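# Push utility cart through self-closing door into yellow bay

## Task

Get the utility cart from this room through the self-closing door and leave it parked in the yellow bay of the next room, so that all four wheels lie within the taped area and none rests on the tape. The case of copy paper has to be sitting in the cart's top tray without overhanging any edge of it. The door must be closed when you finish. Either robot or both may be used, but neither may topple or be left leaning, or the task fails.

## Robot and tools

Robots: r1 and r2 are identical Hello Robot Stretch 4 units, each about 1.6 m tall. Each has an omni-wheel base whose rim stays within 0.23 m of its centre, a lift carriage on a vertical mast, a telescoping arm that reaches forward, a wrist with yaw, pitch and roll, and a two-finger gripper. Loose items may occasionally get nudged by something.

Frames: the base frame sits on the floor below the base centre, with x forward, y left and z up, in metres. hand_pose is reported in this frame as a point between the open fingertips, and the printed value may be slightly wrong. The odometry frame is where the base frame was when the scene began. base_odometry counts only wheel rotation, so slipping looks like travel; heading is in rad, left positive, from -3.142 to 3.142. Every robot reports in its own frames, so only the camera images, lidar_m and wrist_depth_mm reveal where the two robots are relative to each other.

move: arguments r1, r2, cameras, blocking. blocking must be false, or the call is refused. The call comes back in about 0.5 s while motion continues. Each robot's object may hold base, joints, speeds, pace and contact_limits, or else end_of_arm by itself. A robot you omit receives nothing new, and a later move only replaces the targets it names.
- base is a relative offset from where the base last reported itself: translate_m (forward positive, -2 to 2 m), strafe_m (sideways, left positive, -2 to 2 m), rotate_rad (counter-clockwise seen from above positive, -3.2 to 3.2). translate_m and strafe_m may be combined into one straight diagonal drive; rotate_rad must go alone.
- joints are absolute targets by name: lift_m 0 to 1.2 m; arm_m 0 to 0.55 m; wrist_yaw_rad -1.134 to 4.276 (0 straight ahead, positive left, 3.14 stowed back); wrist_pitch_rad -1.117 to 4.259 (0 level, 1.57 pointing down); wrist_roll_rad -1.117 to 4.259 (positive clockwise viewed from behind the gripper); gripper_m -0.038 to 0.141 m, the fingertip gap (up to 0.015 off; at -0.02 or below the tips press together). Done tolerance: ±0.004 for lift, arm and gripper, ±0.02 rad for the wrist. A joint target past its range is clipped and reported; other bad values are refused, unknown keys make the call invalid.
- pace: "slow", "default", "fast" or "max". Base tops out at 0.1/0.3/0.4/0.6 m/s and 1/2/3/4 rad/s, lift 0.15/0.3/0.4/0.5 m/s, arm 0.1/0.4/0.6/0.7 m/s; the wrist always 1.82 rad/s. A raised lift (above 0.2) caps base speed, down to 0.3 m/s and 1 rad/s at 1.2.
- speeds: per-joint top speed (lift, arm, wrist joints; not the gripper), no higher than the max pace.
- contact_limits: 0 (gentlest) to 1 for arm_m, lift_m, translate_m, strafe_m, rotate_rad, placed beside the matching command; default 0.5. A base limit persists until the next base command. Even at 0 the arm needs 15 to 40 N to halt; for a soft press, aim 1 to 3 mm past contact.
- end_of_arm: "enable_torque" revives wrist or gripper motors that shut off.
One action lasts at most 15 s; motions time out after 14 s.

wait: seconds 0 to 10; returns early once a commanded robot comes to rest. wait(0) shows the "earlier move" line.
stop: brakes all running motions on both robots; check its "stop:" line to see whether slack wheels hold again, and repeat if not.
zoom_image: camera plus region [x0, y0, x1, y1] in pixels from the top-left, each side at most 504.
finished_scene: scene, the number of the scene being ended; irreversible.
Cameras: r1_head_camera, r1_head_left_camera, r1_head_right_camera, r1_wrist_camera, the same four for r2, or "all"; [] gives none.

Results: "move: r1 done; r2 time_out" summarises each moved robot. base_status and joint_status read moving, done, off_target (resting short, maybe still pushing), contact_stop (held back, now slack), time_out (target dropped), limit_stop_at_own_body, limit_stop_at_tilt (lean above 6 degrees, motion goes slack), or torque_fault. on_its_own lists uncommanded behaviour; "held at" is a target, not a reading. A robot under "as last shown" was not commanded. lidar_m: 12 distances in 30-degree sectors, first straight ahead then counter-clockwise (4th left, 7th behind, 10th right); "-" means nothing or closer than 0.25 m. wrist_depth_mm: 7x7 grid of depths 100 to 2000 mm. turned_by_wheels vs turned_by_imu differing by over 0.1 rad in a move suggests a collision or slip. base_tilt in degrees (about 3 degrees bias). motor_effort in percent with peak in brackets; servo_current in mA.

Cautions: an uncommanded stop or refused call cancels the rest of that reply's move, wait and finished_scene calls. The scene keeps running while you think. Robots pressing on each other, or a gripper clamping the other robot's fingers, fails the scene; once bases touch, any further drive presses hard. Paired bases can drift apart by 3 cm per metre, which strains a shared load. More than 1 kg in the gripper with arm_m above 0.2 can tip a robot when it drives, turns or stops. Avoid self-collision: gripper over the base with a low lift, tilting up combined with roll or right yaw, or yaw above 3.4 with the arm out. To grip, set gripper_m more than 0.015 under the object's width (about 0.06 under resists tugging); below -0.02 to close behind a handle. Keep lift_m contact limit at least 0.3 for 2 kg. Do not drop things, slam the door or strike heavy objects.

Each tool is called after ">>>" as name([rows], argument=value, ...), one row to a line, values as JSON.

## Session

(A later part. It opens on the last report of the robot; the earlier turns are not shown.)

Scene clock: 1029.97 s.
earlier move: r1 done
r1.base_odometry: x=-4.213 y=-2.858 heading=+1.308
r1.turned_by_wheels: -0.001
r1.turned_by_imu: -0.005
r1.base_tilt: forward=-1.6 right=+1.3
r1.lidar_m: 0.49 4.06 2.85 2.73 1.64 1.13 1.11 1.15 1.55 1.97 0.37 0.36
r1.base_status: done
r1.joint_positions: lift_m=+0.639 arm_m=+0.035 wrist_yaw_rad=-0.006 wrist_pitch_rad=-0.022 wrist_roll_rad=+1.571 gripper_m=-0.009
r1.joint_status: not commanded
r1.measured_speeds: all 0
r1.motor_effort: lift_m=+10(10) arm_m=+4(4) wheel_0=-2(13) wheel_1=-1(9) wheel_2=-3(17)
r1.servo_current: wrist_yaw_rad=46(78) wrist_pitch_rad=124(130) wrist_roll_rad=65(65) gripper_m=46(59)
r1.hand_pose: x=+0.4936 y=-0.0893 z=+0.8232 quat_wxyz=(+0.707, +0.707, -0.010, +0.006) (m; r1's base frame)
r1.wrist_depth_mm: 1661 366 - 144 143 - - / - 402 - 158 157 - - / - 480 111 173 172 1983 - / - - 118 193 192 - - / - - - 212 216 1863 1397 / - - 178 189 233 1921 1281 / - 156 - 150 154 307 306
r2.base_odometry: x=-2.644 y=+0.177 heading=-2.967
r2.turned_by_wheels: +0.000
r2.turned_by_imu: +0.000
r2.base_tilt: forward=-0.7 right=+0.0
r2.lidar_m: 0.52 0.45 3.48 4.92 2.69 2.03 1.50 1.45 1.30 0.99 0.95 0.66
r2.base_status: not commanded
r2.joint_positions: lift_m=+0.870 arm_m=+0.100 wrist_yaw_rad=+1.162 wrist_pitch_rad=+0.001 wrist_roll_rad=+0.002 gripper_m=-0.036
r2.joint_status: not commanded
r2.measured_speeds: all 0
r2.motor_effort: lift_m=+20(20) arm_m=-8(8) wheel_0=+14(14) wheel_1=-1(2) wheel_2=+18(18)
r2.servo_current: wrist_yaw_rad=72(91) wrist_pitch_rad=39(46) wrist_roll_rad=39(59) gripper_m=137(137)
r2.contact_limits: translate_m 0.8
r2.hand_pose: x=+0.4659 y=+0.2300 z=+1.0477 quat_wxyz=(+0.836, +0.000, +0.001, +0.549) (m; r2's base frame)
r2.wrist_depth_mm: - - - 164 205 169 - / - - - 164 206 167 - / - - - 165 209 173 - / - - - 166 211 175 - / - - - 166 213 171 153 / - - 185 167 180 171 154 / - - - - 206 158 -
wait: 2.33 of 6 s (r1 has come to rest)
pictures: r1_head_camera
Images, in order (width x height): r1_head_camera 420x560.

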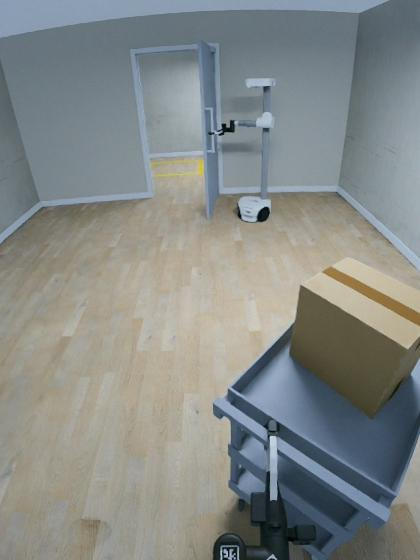

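>>> move(r1={"base":{"translate_m":-0.75,"strafe_m":0.5}}, blocking=false, cameras=[])

>>> wait(seconds=6, cameras=[])

>>> move(r1={"base":{"translate_m":0.15,"strafe_m":-0.6}}, blocking=false, cameras=[])

>>> wait(seconds=6, cameras=["r1_head_camera"])

Scene clock: 1038.87 s.
move: r1 moving
r1.base_odometry: x=-4.239 y=-2.881 heading=+1.306
r1.turned_by_wheels: -0.001
r1.turned_by_imu: -0.002
r1.base_tilt: forward=-1.6 right=+1.3
r1.lidar_m: 0.48 4.02 2.83 2.72 1.63 1.14 1.06 1.10 1.49 1.98 0.38 0.39
r1.base_status: translate_m moving; strafe_m moving
r1.joint_positions: lift_m=+0.639 arm_m=+0.035 wrist_yaw_rad=-0.008 wrist_pitch_rad=-0.022 wrist_roll_rad=+1.571 gripper_m=-0.009
r1.joint_status: not commanded
r1.measured_speeds: translate_m=-0.113 strafe_m=+0.076 rotate_rad=+0.005 lift_m=+0.000 arm_m=+0.000 wrist_yaw_rad=-0.005 wrist_pitch_rad=+0.000 wrist_roll_rad=+0.000
r1.motor_effort: lift_m=+10(10) arm_m=-4(4) wheel_0=-23(23) wheel_1=-1(1) wheel_2=+5(7)
r1.servo_current: wrist_yaw_rad=59(72) wrist_pitch_rad=124(137) wrist_roll_rad=46(59) gripper_m=52(59)
r1.hand_pose: x=+0.4936 y=-0.0897 z=+0.8232 quat_wxyz=(+0.707, +0.707, -0.011, +0.005) (m; r1's base frame)
r1.wrist_depth_mm: 1661 366 101 154 153 - - / - 404 108 167 166 - - / - 477 118 183 182 - - / - - - 202 200 - - / - - - 220 224 - 1464 / - - 179 188 240 - 1336 / - 154 - 150 153 309 310
r2: as last shown
r2.turned_by_imu: +0.001
r2.lidar_m: 0.54 0.41 3.48 4.95 2.71 2.02 1.50 1.46 1.32 0.99 0.94 0.64
r2.servo_current: wrist_yaw_rad=72(78) wrist_pitch_rad=39(46) wrist_roll_rad=46(65) gripper_m=130(137)
r2.contact_limits: translate_m 0.8
r2.wrist_depth_mm: - - - 164 205 170 - / - - - 164 206 167 - / - - - 165 209 173 - / - - - 165 211 175 - / - - - 166 212 171 153 / - - 185 167 181 171 153 / - - - - 208 158 -
pictures: none
No camera images: "cameras" was empty.

Scene clock: 1042.73 s.
earlier move: r1 done
r1.base_odometry: x=-4.890 y=-3.452 heading=+1.309
r1.turned_by_wheels: +0.002
r1.turned_by_imu: +0.006
r1.base_tilt: forward=-1.7 right=+1.3
r1.lidar_m: 0.44 3.28 2.31 1.76 0.59 0.38 0.38 0.40 0.57 1.39 2.60 0.45
r1.base_status: done
r1.joint_positions: lift_m=+0.639 arm_m=+0.035 wrist_yaw_rad=+0.003 wrist_pitch_rad=-0.022 wrist_roll_rad=+1.571 gripper_m=-0.009
r1.joint_status: not commanded
r1.measured_speeds: all 0
r1.motor_effort: lift_m=+10(10) arm_m=-4(4) wheel_0=+2(26) wheel_1=+3(5) wheel_2=+4(13)
r1.servo_current: wrist_yaw_rad=46(78) wrist_pitch_rad=117(137) wrist_roll_rad=46(72) gripper_m=46(59)
r1.hand_pose: x=+0.4945 y=-0.0865 z=+0.8232 quat_wxyz=(+0.707, +0.707, -0.007, +0.009) (m; r1's base frame)
r1.wrist_depth_mm: - - - 215 213 - - / - 427 427 218 217 - - / - 442 436 221 220 - - / - 466 452 225 224 - - / - 492 477 227 226 - - / - - 180 190 229 - - / - 161 - 173 155 1661 1397
r2.base_odometry: x=-2.644 y=+0.177 heading=-2.967
r2.turned_by_wheels: +0.000
r2.turned_by_imu: +0.001
r2.base_tilt: forward=-0.7 right=+0.1
r2.lidar_m: 0.51 0.45 3.44 3.45 3.45 2.04 1.51 1.46 1.28 0.97 0.96 0.62
r2.base_status: not commanded
r2.joint_positions: lift_m=+0.870 arm_m=+0.100 wrist_yaw_rad=+1.162 wrist_pitch_rad=+0.001 wrist_roll_rad=+0.002 gripper_m=-0.036
r2.joint_status: not commanded
r2.measured_speeds: all 0
r2.motor_effort: lift_m=+20(20) arm_m=-8(8) wheel_0=+14(14) wheel_1=-2(2) wheel_2=+18(18)
r2.servo_current: wrist_yaw_rad=72(91) wrist_pitch_rad=39(46) wrist_roll_rad=59(65) gripper_m=130(137)
r2.contact_limits: translate_m 0.8
r2.hand_pose: x=+0.4659 y=+0.2300 z=+1.0477 quat_wxyz=(+0.836, +0.000, +0.001, +0.549) (m; r2's base frame)
r2.wrist_depth_mm: - - - 165 205 170 - / - - - 164 206 167 - / - - - 165 210 174 - / - - - 166 211 175 - / - - - 166 213 171 153 / - - 184 167 180 172 154 / - - - - 207 159 -
wait: 3.87 of 6 s (r1 has come to rest)
pictures: none
No camera images: "cameras" was empty.

Scene clock: 1043.23 s.
move: r1 moving
r1.base_odometry: x=-4.858 y=-3.453 heading=+1.309
r1.turned_by_wheels: +0.001
r1.turned_by_imu: +0.001
r1.base_tilt: forward=-1.6 right=+1.2
r1.lidar_m: 0.43 3.32 2.36 1.81 0.58 0.42 0.37 0.39 0.57 1.45 2.56 0.47
r1.base_status: translate_m moving; strafe_m moving
r1.joint_positions: lift_m=+0.639 arm_m=+0.035 wrist_yaw_rad=+0.004 wrist_pitch_rad=-0.022 wrist_roll_rad=+1.571 gripper_m=-0.009
r1.joint_status: not commanded
r1.measured_speeds: translate_m=+0.029 strafe_m=-0.125 rotate_rad=-0.001 lift_m=+0.000 arm_m=+0.000 wrist_yaw_rad=+0.001 wrist_pitch_rad=+0.000 wrist_roll_rad=+0.000
r1.motor_effort: lift_m=+10(10) arm_m=+2(4) wheel_0=+17(18) wheel_1=-5(7) wheel_2=-1(3)
r1.servo_current: wrist_yaw_rad=52(65) wrist_pitch_rad=130(130) wrist_roll_rad=39(59) gripper_m=52(52)
r1.hand_pose: x=+0.4946 y=-0.0862 z=+0.8232 quat_wxyz=(+0.707, +0.707, -0.006, +0.009) (m; r1's base frame)
r1.wrist_depth_mm: - - - 218 217 - - / - - - 221 220 - - / - 439 433 223 222 - - / - 466 455 226 224 - - / - 488 473 227 228 - - / - - 181 191 228 - - / - 162 - 172 156 1661 -
r2: as last shown
r2.turned_by_imu: +0.000
r2.base_tilt: forward=-0.7 right=+0.0
r2.lidar_m: 0.54 0.45 3.49 3.46 3.41 2.01 1.47 1.44 1.31 0.99 0.94 0.65
r2.motor_effort: lift_m=+20(20) arm_m=-8(8) wheel_0=+14(14) wheel_1=-1(2) wheel_2=+18(18)
r2.servo_current: wrist_yaw_rad=72(85) wrist_pitch_rad=33(46) wrist_roll_rad=46(59) gripper_m=124(130)
r2.contact_limits: translate_m 0.8
r2.wrist_depth_mm: - - - 165 206 170 - / - - - 164 206 167 - / - - - 165 209 173 - / - - - 166 212 174 - / - - - 166 212 171 153 / - - 184 167 180 171 153 / - - - - 208 158 -
pictures: none
No camera images: "cameras" was empty.

Scene clock: 1046.23 s.
earlier move: r1 done
r1.base_odometry: x=-4.272 y=-3.463 heading=+1.309
r1.turned_by_wheels: +0.000
r1.turned_by_imu: +0.000
r1.base_tilt: forward=-1.6 right=+1.3
r1.lidar_m: 0.30 0.34 2.91 2.35 0.78 0.53 0.50 0.54 0.74 1.85 1.96 0.56
r1.base_status: done
r1.joint_positions: lift_m=+0.639 arm_m=+0.035 wrist_yaw_rad=+0.005 wrist_pitch_rad=-0.022 wrist_roll_rad=+1.571 gripper_m=-0.009
r1.joint_status: not commanded
r1.measured_speeds: all 0
r1.motor_effort: lift_m=+10(10) arm_m=+2(4) wheel_0=+5(21) wheel_1=+1(7) wheel_2=+1(6)
r1.servo_current: wrist_yaw_rad=52(72) wrist_pitch_rad=124(137) wrist_roll_rad=46(65) gripper_m=52(59)
r1.hand_pose: x=+0.4946 y=-0.0861 z=+0.8232 quat_wxyz=(+0.707, +0.707, -0.006, +0.009) (m; r1's base frame)
r1.wrist_depth_mm: - - - - - 1921 1281 / - - - 368 - 1921 1308 / - - - - 402 399 402 / - - - - - 1921 1397 / - - - 214 289 - - / - - 186 199 236 - - / - 156 176 182 171 - -
r2.base_odometry: x=-2.644 y=+0.177 heading=-2.967
r2.turned_by_wheels: +0.000
r2.turned_by_imu: +0.000
r2.base_tilt: forward=-0.7 right=-0.1
r2.lidar_m: 0.53 0.45 3.48 3.36 3.34 2.01 1.53 1.46 1.33 0.95 0.94 0.66
r2.base_status: not commanded
r2.joint_positions: lift_m=+0.870 arm_m=+0.100 wrist_yaw_rad=+1.162 wrist_pitch_rad=+0.001 wrist_roll_rad=+0.002 gripper_m=-0.036
r2.joint_status: not commanded
r2.measured_speeds: all 0
r2.motor_effort: lift_m=+20(20) arm_m=-8(8) wheel_0=+14(14) wheel_1=-1(2) wheel_2=+18(18)
r2.servo_current: wrist_yaw_rad=85(91) wrist_pitch_rad=39(46) wrist_roll_rad=33(59) gripper_m=130(137)
r2.contact_limits: translate_m 0.8
r2.hand_pose: x=+0.4659 y=+0.2300 z=+1.0477 quat_wxyz=(+0.836, +0.000, +0.001, +0.549) (m; r2's base frame)
r2.wrist_depth_mm: - - - 164 206 170 - / - - - 165 206 167 - / - - - 165 209 173 - / - - - 165 211 174 - / - - - 166 213 171 153 / - - 184 167 180 171 154 / - - - - 207 158 -
wait: 3.00 of 6 s (r1 has come to rest)
pictures: r1_head_camera
Images, in order (width x height): r1_head_camera 420x560.

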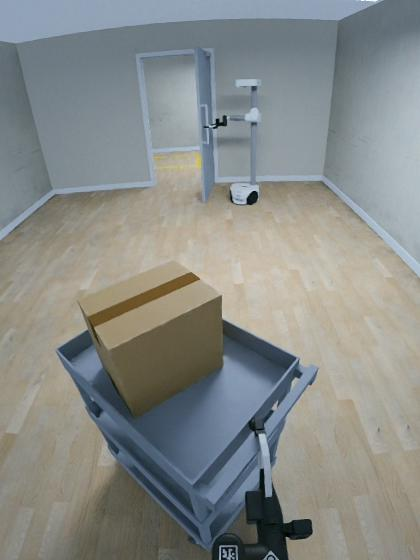

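>>> move(r1={"base":{"translate_m":0.0,"strafe_m":0.33}}, blocking=false, cameras=[])

>>> wait(seconds=6, cameras=["r1_head_camera"])

Scene clock: 1052.47 s.
move: r1 moving
r1.base_odometry: x=-4.307 y=-3.453 heading=+1.309
r1.turned_by_wheels: +0.000
r1.turned_by_imu: -0.001
r1.base_tilt: forward=-1.6 right=+1.3
r1.lidar_m: 0.27 0.38 2.86 2.35 0.78 0.53 0.49 0.52 0.74 1.85 2.00 0.55
r1.base_status: translate_m moving; strafe_m moving
r1.joint_positions: lift_m=+0.639 arm_m=+0.035 wrist_yaw_rad=+0.002 wrist_pitch_rad=-0.022 wrist_roll_rad=+1.571 gripper_m=-0.009
r1.joint_status: not commanded
r1.measured_speeds: translate_m=+0.001 strafe_m=+0.142 rotate_rad=-0.007 lift_m=+0.000 arm_m=+0.000 wrist_yaw_rad=-0.021 wrist_pitch_rad=+0.000 wrist_roll_rad=+0.001
r1.motor_effort: lift_m=+10(10) arm_m=-3(4) wheel_0=-11(13) wheel_1=+8(12) wheel_2=+0(1)
r1.servo_current: wrist_yaw_rad=59(65) wrist_pitch_rad=124(137) wrist_roll_rad=46(65) gripper_m=52(59)
r1.hand_pose: x=+0.4944 y=-0.0869 z=+0.8232 quat_wxyz=(+0.707, +0.707, -0.007, +0.008) (m; r1's base frame)
r1.wrist_depth_mm: - - - - - 1983 1255 / - - - 382 - 1863 1281 / - - - - 407 410 397 / - - - - - - 1397 / - - - 214 290 - - / - - 181 197 235 - - / - 157 174 186 171 - -
r2: as last shown
r2.turned_by_imu: +0.001
r2.base_tilt: forward=-0.6 right=+0.0
r2.lidar_m: 0.53 0.47 3.48 3.37 3.35 2.04 1.53 1.46 1.31 0.97 0.94 0.63
r2.servo_current: wrist_yaw_rad=72(85) wrist_pitch_rad=39(46) wrist_roll_rad=39(59) gripper_m=124(137)
r2.contact_limits: translate_m 0.8
r2.wrist_depth_mm: - - - 165 205 169 - / - - - 165 206 167 - / - - - 165 209 173 - / - - - 165 211 175 - / - - - 166 213 171 153 / - - 185 167 180 172 153 / - - - - 207 158 -
pictures: none
No camera images: "cameras" was empty.

Scene clock: 1054.40 s.
earlier move: r1 done
r1.base_odometry: x=-4.590 y=-3.377 heading=+1.309
r1.turned_by_wheels: +0.000
r1.turned_by_imu: -0.016
r1.base_tilt: forward=-1.6 right=+1.3
r1.lidar_m: 0.35 0.46 2.61 2.47 0.80 0.57 0.52 0.52 0.74 1.82 2.29 0.49
r1.base_status: done
r1.joint_positions: lift_m=+0.639 arm_m=+0.035 wrist_yaw_rad=+0.003 wrist_pitch_rad=-0.022 wrist_roll_rad=+1.571 gripper_m=-0.009
r1.joint_status: not commanded
r1.measured_speeds: all 0
r1.motor_effort: lift_m=+10(10) arm_m=-4(4) wheel_0=-3(19) wheel_1=-2(12) wheel_2=+3(9)
r1.servo_current: wrist_yaw_rad=33(72) wrist_pitch_rad=130(137) wrist_roll_rad=39(65) gripper_m=46(59)
r1.hand_pose: x=+0.4945 y=-0.0867 z=+0.8232 quat_wxyz=(+0.707, +0.707, -0.007, +0.009) (m; r1's base frame)
r1.wrist_depth_mm: - - - - - 1537 1160 / - - - - 366 1708 1308 / - - - - - 1921 - / - - - 262 278 - - / - - 473 250 252 - - / - 462 182 195 229 - - / - 162 176 181 161 - -
r2.base_odometry: x=-2.644 y=+0.177 heading=-2.967
r2.turned_by_wheels: +0.000
r2.turned_by_imu: +0.000
r2.base_tilt: forward=-0.7 right=+0.0
r2.lidar_m: 0.53 0.45 3.48 3.26 3.32 2.03 1.51 1.46 1.32 0.98 0.95 0.64
r2.base_status: not commanded
r2.joint_positions: lift_m=+0.870 arm_m=+0.100 wrist_yaw_rad=+1.162 wrist_pitch_rad=+0.001 wrist_roll_rad=+0.002 gripper_m=-0.036
r2.joint_status: not commanded
r2.measured_speeds: all 0
r2.motor_effort: lift_m=+20(20) arm_m=-8(8) wheel_0=+14(14) wheel_1=-2(2) wheel_2=+18(18)
r2.servo_current: wrist_yaw_rad=78(85) wrist_pitch_rad=39(46) wrist_roll_rad=46(65) gripper_m=130(137)
r2.contact_limits: translate_m 0.8
r2.hand_pose: x=+0.4659 y=+0.2300 z=+1.0477 quat_wxyz=(+0.836, +0.000, +0.001, +0.549) (m; r2's base frame)
r2.wrist_depth_mm: - - - 164 205 170 - / - - - 165 206 167 - / - - - 165 209 174 - / - - - 165 211 174 - / - - - 166 212 170 153 / - - 184 167 180 172 154 / - - - - 206 158 -
wait: 1.93 of 6 s (r1 has come to rest)
pictures: r1_head_camera
Images, in order (width x height): r1_head_camera 420x560.

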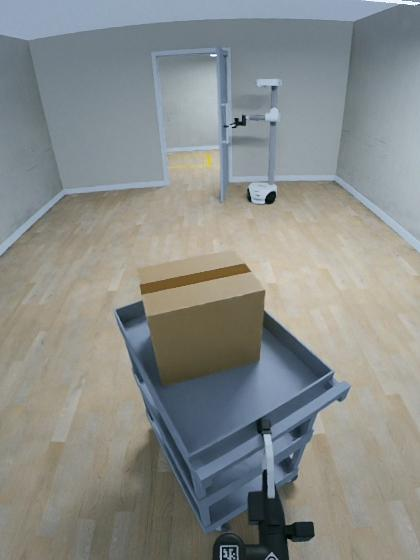

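>>> move(r1={"base":{"translate_m":0.15,"strafe_m":0.18}}, blocking=false, cameras=[])

>>> wait(seconds=6, cameras=["r1_head_camera"])

Scene clock: 1062.60 s.
move: r1 moving
r1.base_odometry: x=-4.609 y=-3.351 heading=+1.308
r1.turned_by_wheels: -0.001
r1.turned_by_imu: -0.004
r1.base_tilt: forward=-1.7 right=+1.3
r1.lidar_m: 0.33 0.50 2.58 2.47 0.83 0.58 0.53 0.56 0.77 1.88 2.32 0.50
r1.base_status: translate_m moving; strafe_m moving
r1.joint_positions: lift_m=+0.639 arm_m=+0.035 wrist_yaw_rad=-0.009 wrist_pitch_rad=-0.022 wrist_roll_rad=+1.571 gripper_m=-0.009
r1.joint_status: not commanded
r1.measured_speeds: translate_m=+0.076 strafe_m=+0.096 rotate_rad=+0.001 lift_m=+0.000 arm_m=+0.000 wrist_yaw_rad=-0.041 wrist_pitch_rad=+0.000 wrist_roll_rad=+0.000
r1.motor_effort: lift_m=+10(10) arm_m=+2(4) wheel_0=-7(10) wheel_1=+8(9) wheel_2=-18(18)
r1.servo_current: wrist_yaw_rad=52(59) wrist_pitch_rad=137(137) wrist_roll_rad=59(59) gripper_m=39(52)
r1.hand_pose: x=+0.4934 y=-0.0901 z=+0.8232 quat_wxyz=(+0.707, +0.707, -0.011, +0.004) (m; r1's base frame)
r1.wrist_depth_mm: - - - 315 - 1756 1182 / - - - 263 366 1618 415 / - - - - - 1983 512 / - - - 258 - - - / - - 473 245 252 - - / - 455 178 190 180 - - / - 158 174 181 178 - -
r2: as last shown
r2.turned_by_imu: +0.001
r2.lidar_m: 0.52 0.45 3.47 3.22 3.31 2.01 1.53 1.46 1.31 0.99 0.95 0.65
r2.servo_current: wrist_yaw_rad=72(85) wrist_pitch_rad=39(46) wrist_roll_rad=52(59) gripper_m=124(137)
r2.contact_limits: translate_m 0.8
r2.wrist_depth_mm: - - - 164 205 170 - / - - - 165 206 167 - / - - - 165 210 173 - / - - - 165 211 175 - / - - - 166 212 171 153 / - - 184 167 180 172 154 / - - - - 207 158 -
pictures: none
No camera images: "cameras" was empty.

Scene clock: 1064.30 s.
earlier move: r1 done
r1.base_odometry: x=-4.725 y=-3.185 heading=+1.309
r1.turned_by_wheels: +0.001
r1.turned_by_imu: -0.019
r1.base_tilt: forward=-1.6 right=+1.3
r1.lidar_m: 0.32 0.45 2.47 2.31 1.09 0.73 0.67 0.71 0.96 2.25 2.46 0.50
r1.base_status: done
r1.joint_positions: lift_m=+0.639 arm_m=+0.035 wrist_yaw_rad=+0.000 wrist_pitch_rad=-0.022 wrist_roll_rad=+1.571 gripper_m=-0.009
r1.joint_status: not commanded
r1.measured_speeds: all 0
r1.motor_effort: lift_m=+10(10) arm_m=-3(4) wheel_0=-1(13) wheel_1=+1(12) wheel_2=-2(20)
r1.servo_current: wrist_yaw_rad=59(85) wrist_pitch_rad=124(137) wrist_roll_rad=52(65) gripper_m=59(59)
r1.hand_pose: x=+0.4942 y=-0.0874 z=+0.8232 quat_wxyz=(+0.707, +0.707, -0.008, +0.008) (m; r1's base frame)
r1.wrist_depth_mm: - - - - - 347 343 / - - - - - 1756 1308 / - - - - - 1921 - / - - - 259 272 - - / - - 462 246 249 - - / - 455 181 186 228 - - / - 156 179 180 154 - -
r2.base_odometry: x=-2.644 y=+0.177 heading=-2.967
r2.turned_by_wheels: +0.000
r2.turned_by_imu: +0.000
r2.base_tilt: forward=-0.6 right=+0.1
r2.lidar_m: 0.53 0.45 3.45 3.13 3.36 2.00 1.50 1.46 1.30 0.97 0.93 0.64
r2.base_status: not commanded
r2.joint_positions: lift_m=+0.870 arm_m=+0.100 wrist_yaw_rad=+1.162 wrist_pitch_rad=+0.001 wrist_roll_rad=+0.002 gripper_m=-0.036
r2.joint_status: not commanded
r2.measured_speeds: all 0
r2.motor_effort: lift_m=+20(20) arm_m=-8(8) wheel_0=+14(14) wheel_1=-1(2) wheel_2=+18(18)
r2.servo_current: wrist_yaw_rad=78(85) wrist_pitch_rad=39(46) wrist_roll_rad=46(59) gripper_m=137(137)
r2.contact_limits: translate_m 0.8
r2.hand_pose: x=+0.4659 y=+0.2300 z=+1.0477 quat_wxyz=(+0.836, +0.000, +0.001, +0.549) (m; r2's base frame)
r2.wrist_depth_mm: - - - 165 205 170 - / - - - 164 206 167 - / - - - 165 208 173 - / - - - 166 211 174 - / - - - 166 212 171 153 / - - 184 167 180 171 154 / - - - - 208 158 -
wait: 1.70 of 6 s (r1 has come to rest)
pictures: r1_head_camera
Images, in order (width x height): r1_head_camera 420x560.

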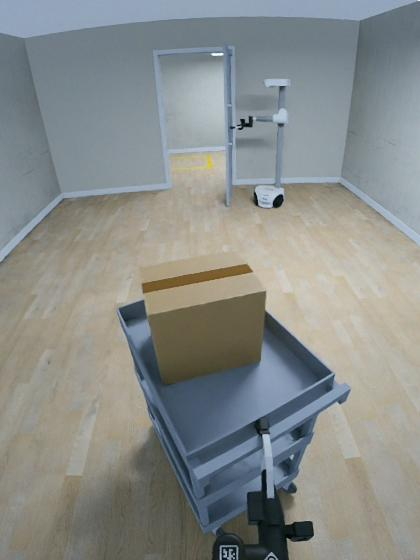

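>>> move(r1={"base":{"strafe_m":0.22}}, blocking=false, cameras=[])

>>> wait(seconds=6, cameras=["r1_head_camera"])

Scene clock: 1067.97 s.
move: r1 moving
r1.base_odometry: x=-4.760 y=-3.176 heading=+1.308
r1.turned_by_wheels: -0.001
r1.turned_by_imu: -0.002
r1.base_tilt: forward=-1.6 right=+1.3
r1.lidar_m: 0.34 0.57 2.43 2.28 1.08 0.74 0.68 0.72 0.95 2.22 2.49 0.50
r1.base_status: strafe_m moving
r1.joint_positions: lift_m=+0.639 arm_m=+0.035 wrist_yaw_rad=-0.007 wrist_pitch_rad=-0.022 wrist_roll_rad=+1.571 gripper_m=-0.009
r1.joint_status: not commanded
r1.measured_speeds: translate_m=+0.001 strafe_m=+0.140 rotate_rad=-0.016 lift_m=+0.000 arm_m=+0.000 wrist_yaw_rad=-0.049 wrist_pitch_rad=+0.000 wrist_roll_rad=+0.000
r1.motor_effort: lift_m=+10(10) arm_m=+0(4) wheel_0=-16(16) wheel_1=+7(10) wheel_2=+0(2)
r1.servo_current: wrist_yaw_rad=59(59) wrist_pitch_rad=124(130) wrist_roll_rad=46(65) gripper_m=59(59)
r1.hand_pose: x=+0.4936 y=-0.0895 z=+0.8232 quat_wxyz=(+0.707, +0.707, -0.010, +0.005) (m; r1's base frame)
r1.wrist_depth_mm: - - - - - 1537 1138 / - - - - 366 1756 1308 / - - - - - 1921 - / - - - 259 274 - - / - - 469 246 250 - - / - 462 181 187 180 - - / - 150 421 212 163 - -
r2: as last shown
r2.turned_by_imu: +0.001
r2.base_tilt: forward=-0.7 right=+0.0
r2.lidar_m: 0.53 0.46 3.48 3.14 3.40 2.02 1.52 1.45 1.32 0.98 0.94 0.66
r2.motor_effort: lift_m=+20(20) arm_m=-8(8) wheel_0=+14(14) wheel_1=-2(2) wheel_2=+18(18)
r2.servo_current: wrist_yaw_rad=78(91) wrist_pitch_rad=39(46) wrist_roll_rad=33(65) gripper_m=130(137)
r2.contact_limits: translate_m 0.8
r2.wrist_depth_mm: - - - 164 205 170 - / - - - 164 206 167 - / - - - 165 209 174 - / - - - 166 211 175 - / - - - 166 212 171 153 / - - 184 167 180 171 153 / - - - - 207 158 -
pictures: none
No camera images: "cameras" was empty.

Scene clock: 1069.50 s.
earlier move: r1 done
r1.base_odometry: x=-4.938 y=-3.128 heading=+1.309
r1.turned_by_wheels: +0.001
r1.turned_by_imu: -0.005
r1.base_tilt: forward=-1.6 right=+1.2
r1.lidar_m: 0.37 3.26 2.27 2.11 1.12 0.76 0.70 0.72 0.96 2.23 2.67 0.50
r1.base_status: done
r1.joint_positions: lift_m=+0.639 arm_m=+0.035 wrist_yaw_rad=-0.003 wrist_pitch_rad=-0.022 wrist_roll_rad=+1.571 gripper_m=-0.009
r1.joint_status: not commanded
r1.measured_speeds: all 0
r1.motor_effort: lift_m=+10(10) arm_m=-4(4) wheel_0=-3(22) wheel_1=+0(10) wheel_2=+1(7)
r1.servo_current: wrist_yaw_rad=46(72) wrist_pitch_rad=117(130) wrist_roll_rad=46(72) gripper_m=46(59)
r1.hand_pose: x=+0.4940 y=-0.0882 z=+0.8232 quat_wxyz=(+0.707, +0.707, -0.009, +0.007) (m; r1's base frame)
r1.wrist_depth_mm: - - - - 324 1863 1255 / - - - - - 1983 - / - - - 260 271 - - / - 480 477 252 255 - - / - 473 466 241 240 - - / - 462 182 188 227 - - / - 161 442 169 163 - -
r2.base_odometry: x=-2.644 y=+0.177 heading=-2.967
r2.turned_by_wheels: +0.000
r2.turned_by_imu: +0.000
r2.base_tilt: forward=-0.6 right=+0.0
r2.lidar_m: 0.52 0.45 3.46 3.12 4.83 2.01 1.52 1.46 1.28 0.99 0.94 0.63
r2.base_status: not commanded
r2.joint_positions: lift_m=+0.870 arm_m=+0.100 wrist_yaw_rad=+1.162 wrist_pitch_rad=+0.001 wrist_roll_rad=+0.002 gripper_m=-0.036
r2.joint_status: not commanded
r2.measured_speeds: all 0
r2.motor_effort: lift_m=+20(20) arm_m=-8(8) wheel_0=+14(14) wheel_1=-1(2) wheel_2=+18(18)
r2.servo_current: wrist_yaw_rad=65(91) wrist_pitch_rad=33(46) wrist_roll_rad=39(65) gripper_m=124(143)
r2.contact_limits: translate_m 0.8
r2.hand_pose: x=+0.4659 y=+0.2300 z=+1.0477 quat_wxyz=(+0.836, +0.000, +0.001, +0.549) (m; r2's base frame)
r2.wrist_depth_mm: - - - 165 205 170 - / - - - 165 206 167 - / - - - 165 209 173 - / - - - 165 211 175 - / - - - 167 213 170 153 / - - 185 167 179 171 154 / - - - - 208 158 -
wait: 1.53 of 6 s (r1 has come to rest)
pictures: r1_head_camera
Images, in order (width x height): r1_head_camera 420x560.

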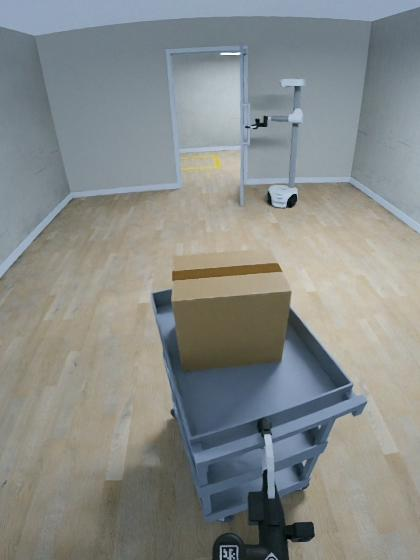

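>>> move(r1={"base":{"translate_m":0.3,"strafe_m":0.19}}, blocking=false, cameras=[])

>>> wait(seconds=6, cameras=["r1_head_camera"])

Scene clock: 1081.27 s.
move: r1 moving
r1.base_odometry: x=-4.948 y=-3.095 heading=+1.307
r1.turned_by_wheels: -0.001
r1.turned_by_imu: -0.004
r1.base_tilt: forward=-1.8 right=+1.3
r1.lidar_m: 0.36 0.93 2.22 2.09 1.12 0.78 0.72 0.75 0.98 2.26 2.68 0.50
r1.base_status: translate_m moving; strafe_m moving
r1.joint_positions: lift_m=+0.639 arm_m=+0.035 wrist_yaw_rad=-0.011 wrist_pitch_rad=-0.022 wrist_roll_rad=+1.571 gripper_m=-0.009
r1.joint_status: not commanded
r1.measured_speeds: translate_m=+0.117 strafe_m=+0.072 rotate_rad=+0.009 lift_m=+0.000 arm_m=+0.000 wrist_yaw_rad=-0.022 wrist_pitch_rad=+0.000 wrist_roll_rad=+0.000
r1.motor_effort: lift_m=+10(10) arm_m=+4(4) wheel_0=-1(4) wheel_1=+8(10) wheel_2=-23(23)
r1.servo_current: wrist_yaw_rad=78(78) wrist_pitch_rad=117(130) wrist_roll_rad=46(65) gripper_m=46(59)
r1.hand_pose: x=+0.4932 y=-0.0906 z=+0.8232 quat_wxyz=(+0.707, +0.707, -0.012, +0.004) (m; r1's base frame)
r1.wrist_depth_mm: - - - 297 330 1576 1255 / - - - - - 1808 1336 / - - - 207 - - - / - - 473 251 255 - - / - 469 462 237 241 - - / - 455 180 197 180 - - / - 158 433 181 207 - -
r2: as last shown
r2.lidar_m: 0.53 0.45 3.47 3.12 4.81 2.02 1.51 1.46 1.31 0.99 0.92 0.66
r2.servo_current: wrist_yaw_rad=78(85) wrist_pitch_rad=39(52) wrist_roll_rad=39(65) gripper_m=124(137)
r2.contact_limits: translate_m 0.8
r2.wrist_depth_mm: - - - 165 206 170 - / - - - 165 206 167 - / - - - 165 210 173 - / - - - 166 211 175 - / - - - 166 212 170 153 / - - 185 167 180 171 153 / - - - - 207 158 -
pictures: none
No camera images: "cameras" was empty.

Scene clock: 1083.30 s.
earlier move: r1 done
r1.base_odometry: x=-5.043 y=-2.789 heading=+1.309
r1.turned_by_wheels: +0.001
r1.turned_by_imu: -0.018
r1.base_tilt: forward=-1.6 right=+1.3
r1.lidar_m: 0.39 3.10 2.06 1.95 1.65 1.11 1.00 1.04 1.36 2.78 2.79 0.50
r1.base_status: done
r1.joint_positions: lift_m=+0.639 arm_m=+0.035 wrist_yaw_rad=-0.003 wrist_pitch_rad=-0.022 wrist_roll_rad=+1.571 gripper_m=-0.009
r1.joint_status: not commanded
r1.measured_speeds: all 0
r1.on_its_own: wrist_pitch_rad is at rest, and its servo_current (143 mA) is outside its rest range (0 to 130 mA)
r1.motor_effort: lift_m=+10(10) arm_m=-4(4) wheel_0=-3(9) wheel_1=+0(12) wheel_2=+0(23)
r1.servo_current: wrist_yaw_rad=46(85) wrist_pitch_rad=143(143) wrist_roll_rad=46(65) gripper_m=39(59)
r1.hand_pose: x=+0.4940 y=-0.0882 z=+0.8232 quat_wxyz=(+0.707, +0.707, -0.009, +0.007) (m; r1's base frame)
r1.wrist_depth_mm: - - - - 322 1983 1308 / - - - - 273 1863 1366 / - - - 259 262 - - / - 469 469 249 249 - - / - 466 459 237 237 - - / - 462 182 187 227 - - / - 155 181 169 163 - -
r2.base_odometry: x=-2.644 y=+0.177 heading=-2.967
r2.turned_by_wheels: +0.000
r2.turned_by_imu: +0.000
r2.base_tilt: forward=-0.7 right=+0.0
r2.lidar_m: 0.53 0.45 3.48 2.84 4.82 2.03 1.52 1.46 1.29 0.99 0.94 0.64
r2.base_status: not commanded
r2.joint_positions: lift_m=+0.870 arm_m=+0.100 wrist_yaw_rad=+1.162 wrist_pitch_rad=+0.001 wrist_roll_rad=+0.002 gripper_m=-0.036
r2.joint_status: not commanded
r2.measured_speeds: all 0
r2.motor_effort: lift_m=+20(20) arm_m=-8(8) wheel_0=+14(14) wheel_1=-2(2) wheel_2=+17(18)
r2.servo_current: wrist_yaw_rad=72(85) wrist_pitch_rad=39(52) wrist_roll_rad=46(65) gripper_m=130(137)
r2.contact_limits: translate_m 0.8
r2.hand_pose: x=+0.4659 y=+0.2300 z=+1.0477 quat_wxyz=(+0.836, +0.000, +0.001, +0.549) (m; r2's base frame)
r2.wrist_depth_mm: - - - 165 206 170 - / - - - 164 206 167 - / - - - 165 209 173 - / - - - 166 210 174 - / - - - 166 213 171 153 / - - 184 167 180 172 153 / - - - - 207 158 -
wait: 2.03 of 6 s (r1 has come to rest)
pictures: r1_head_camera
Images, in order (width x height): r1_head_camera 420x560.

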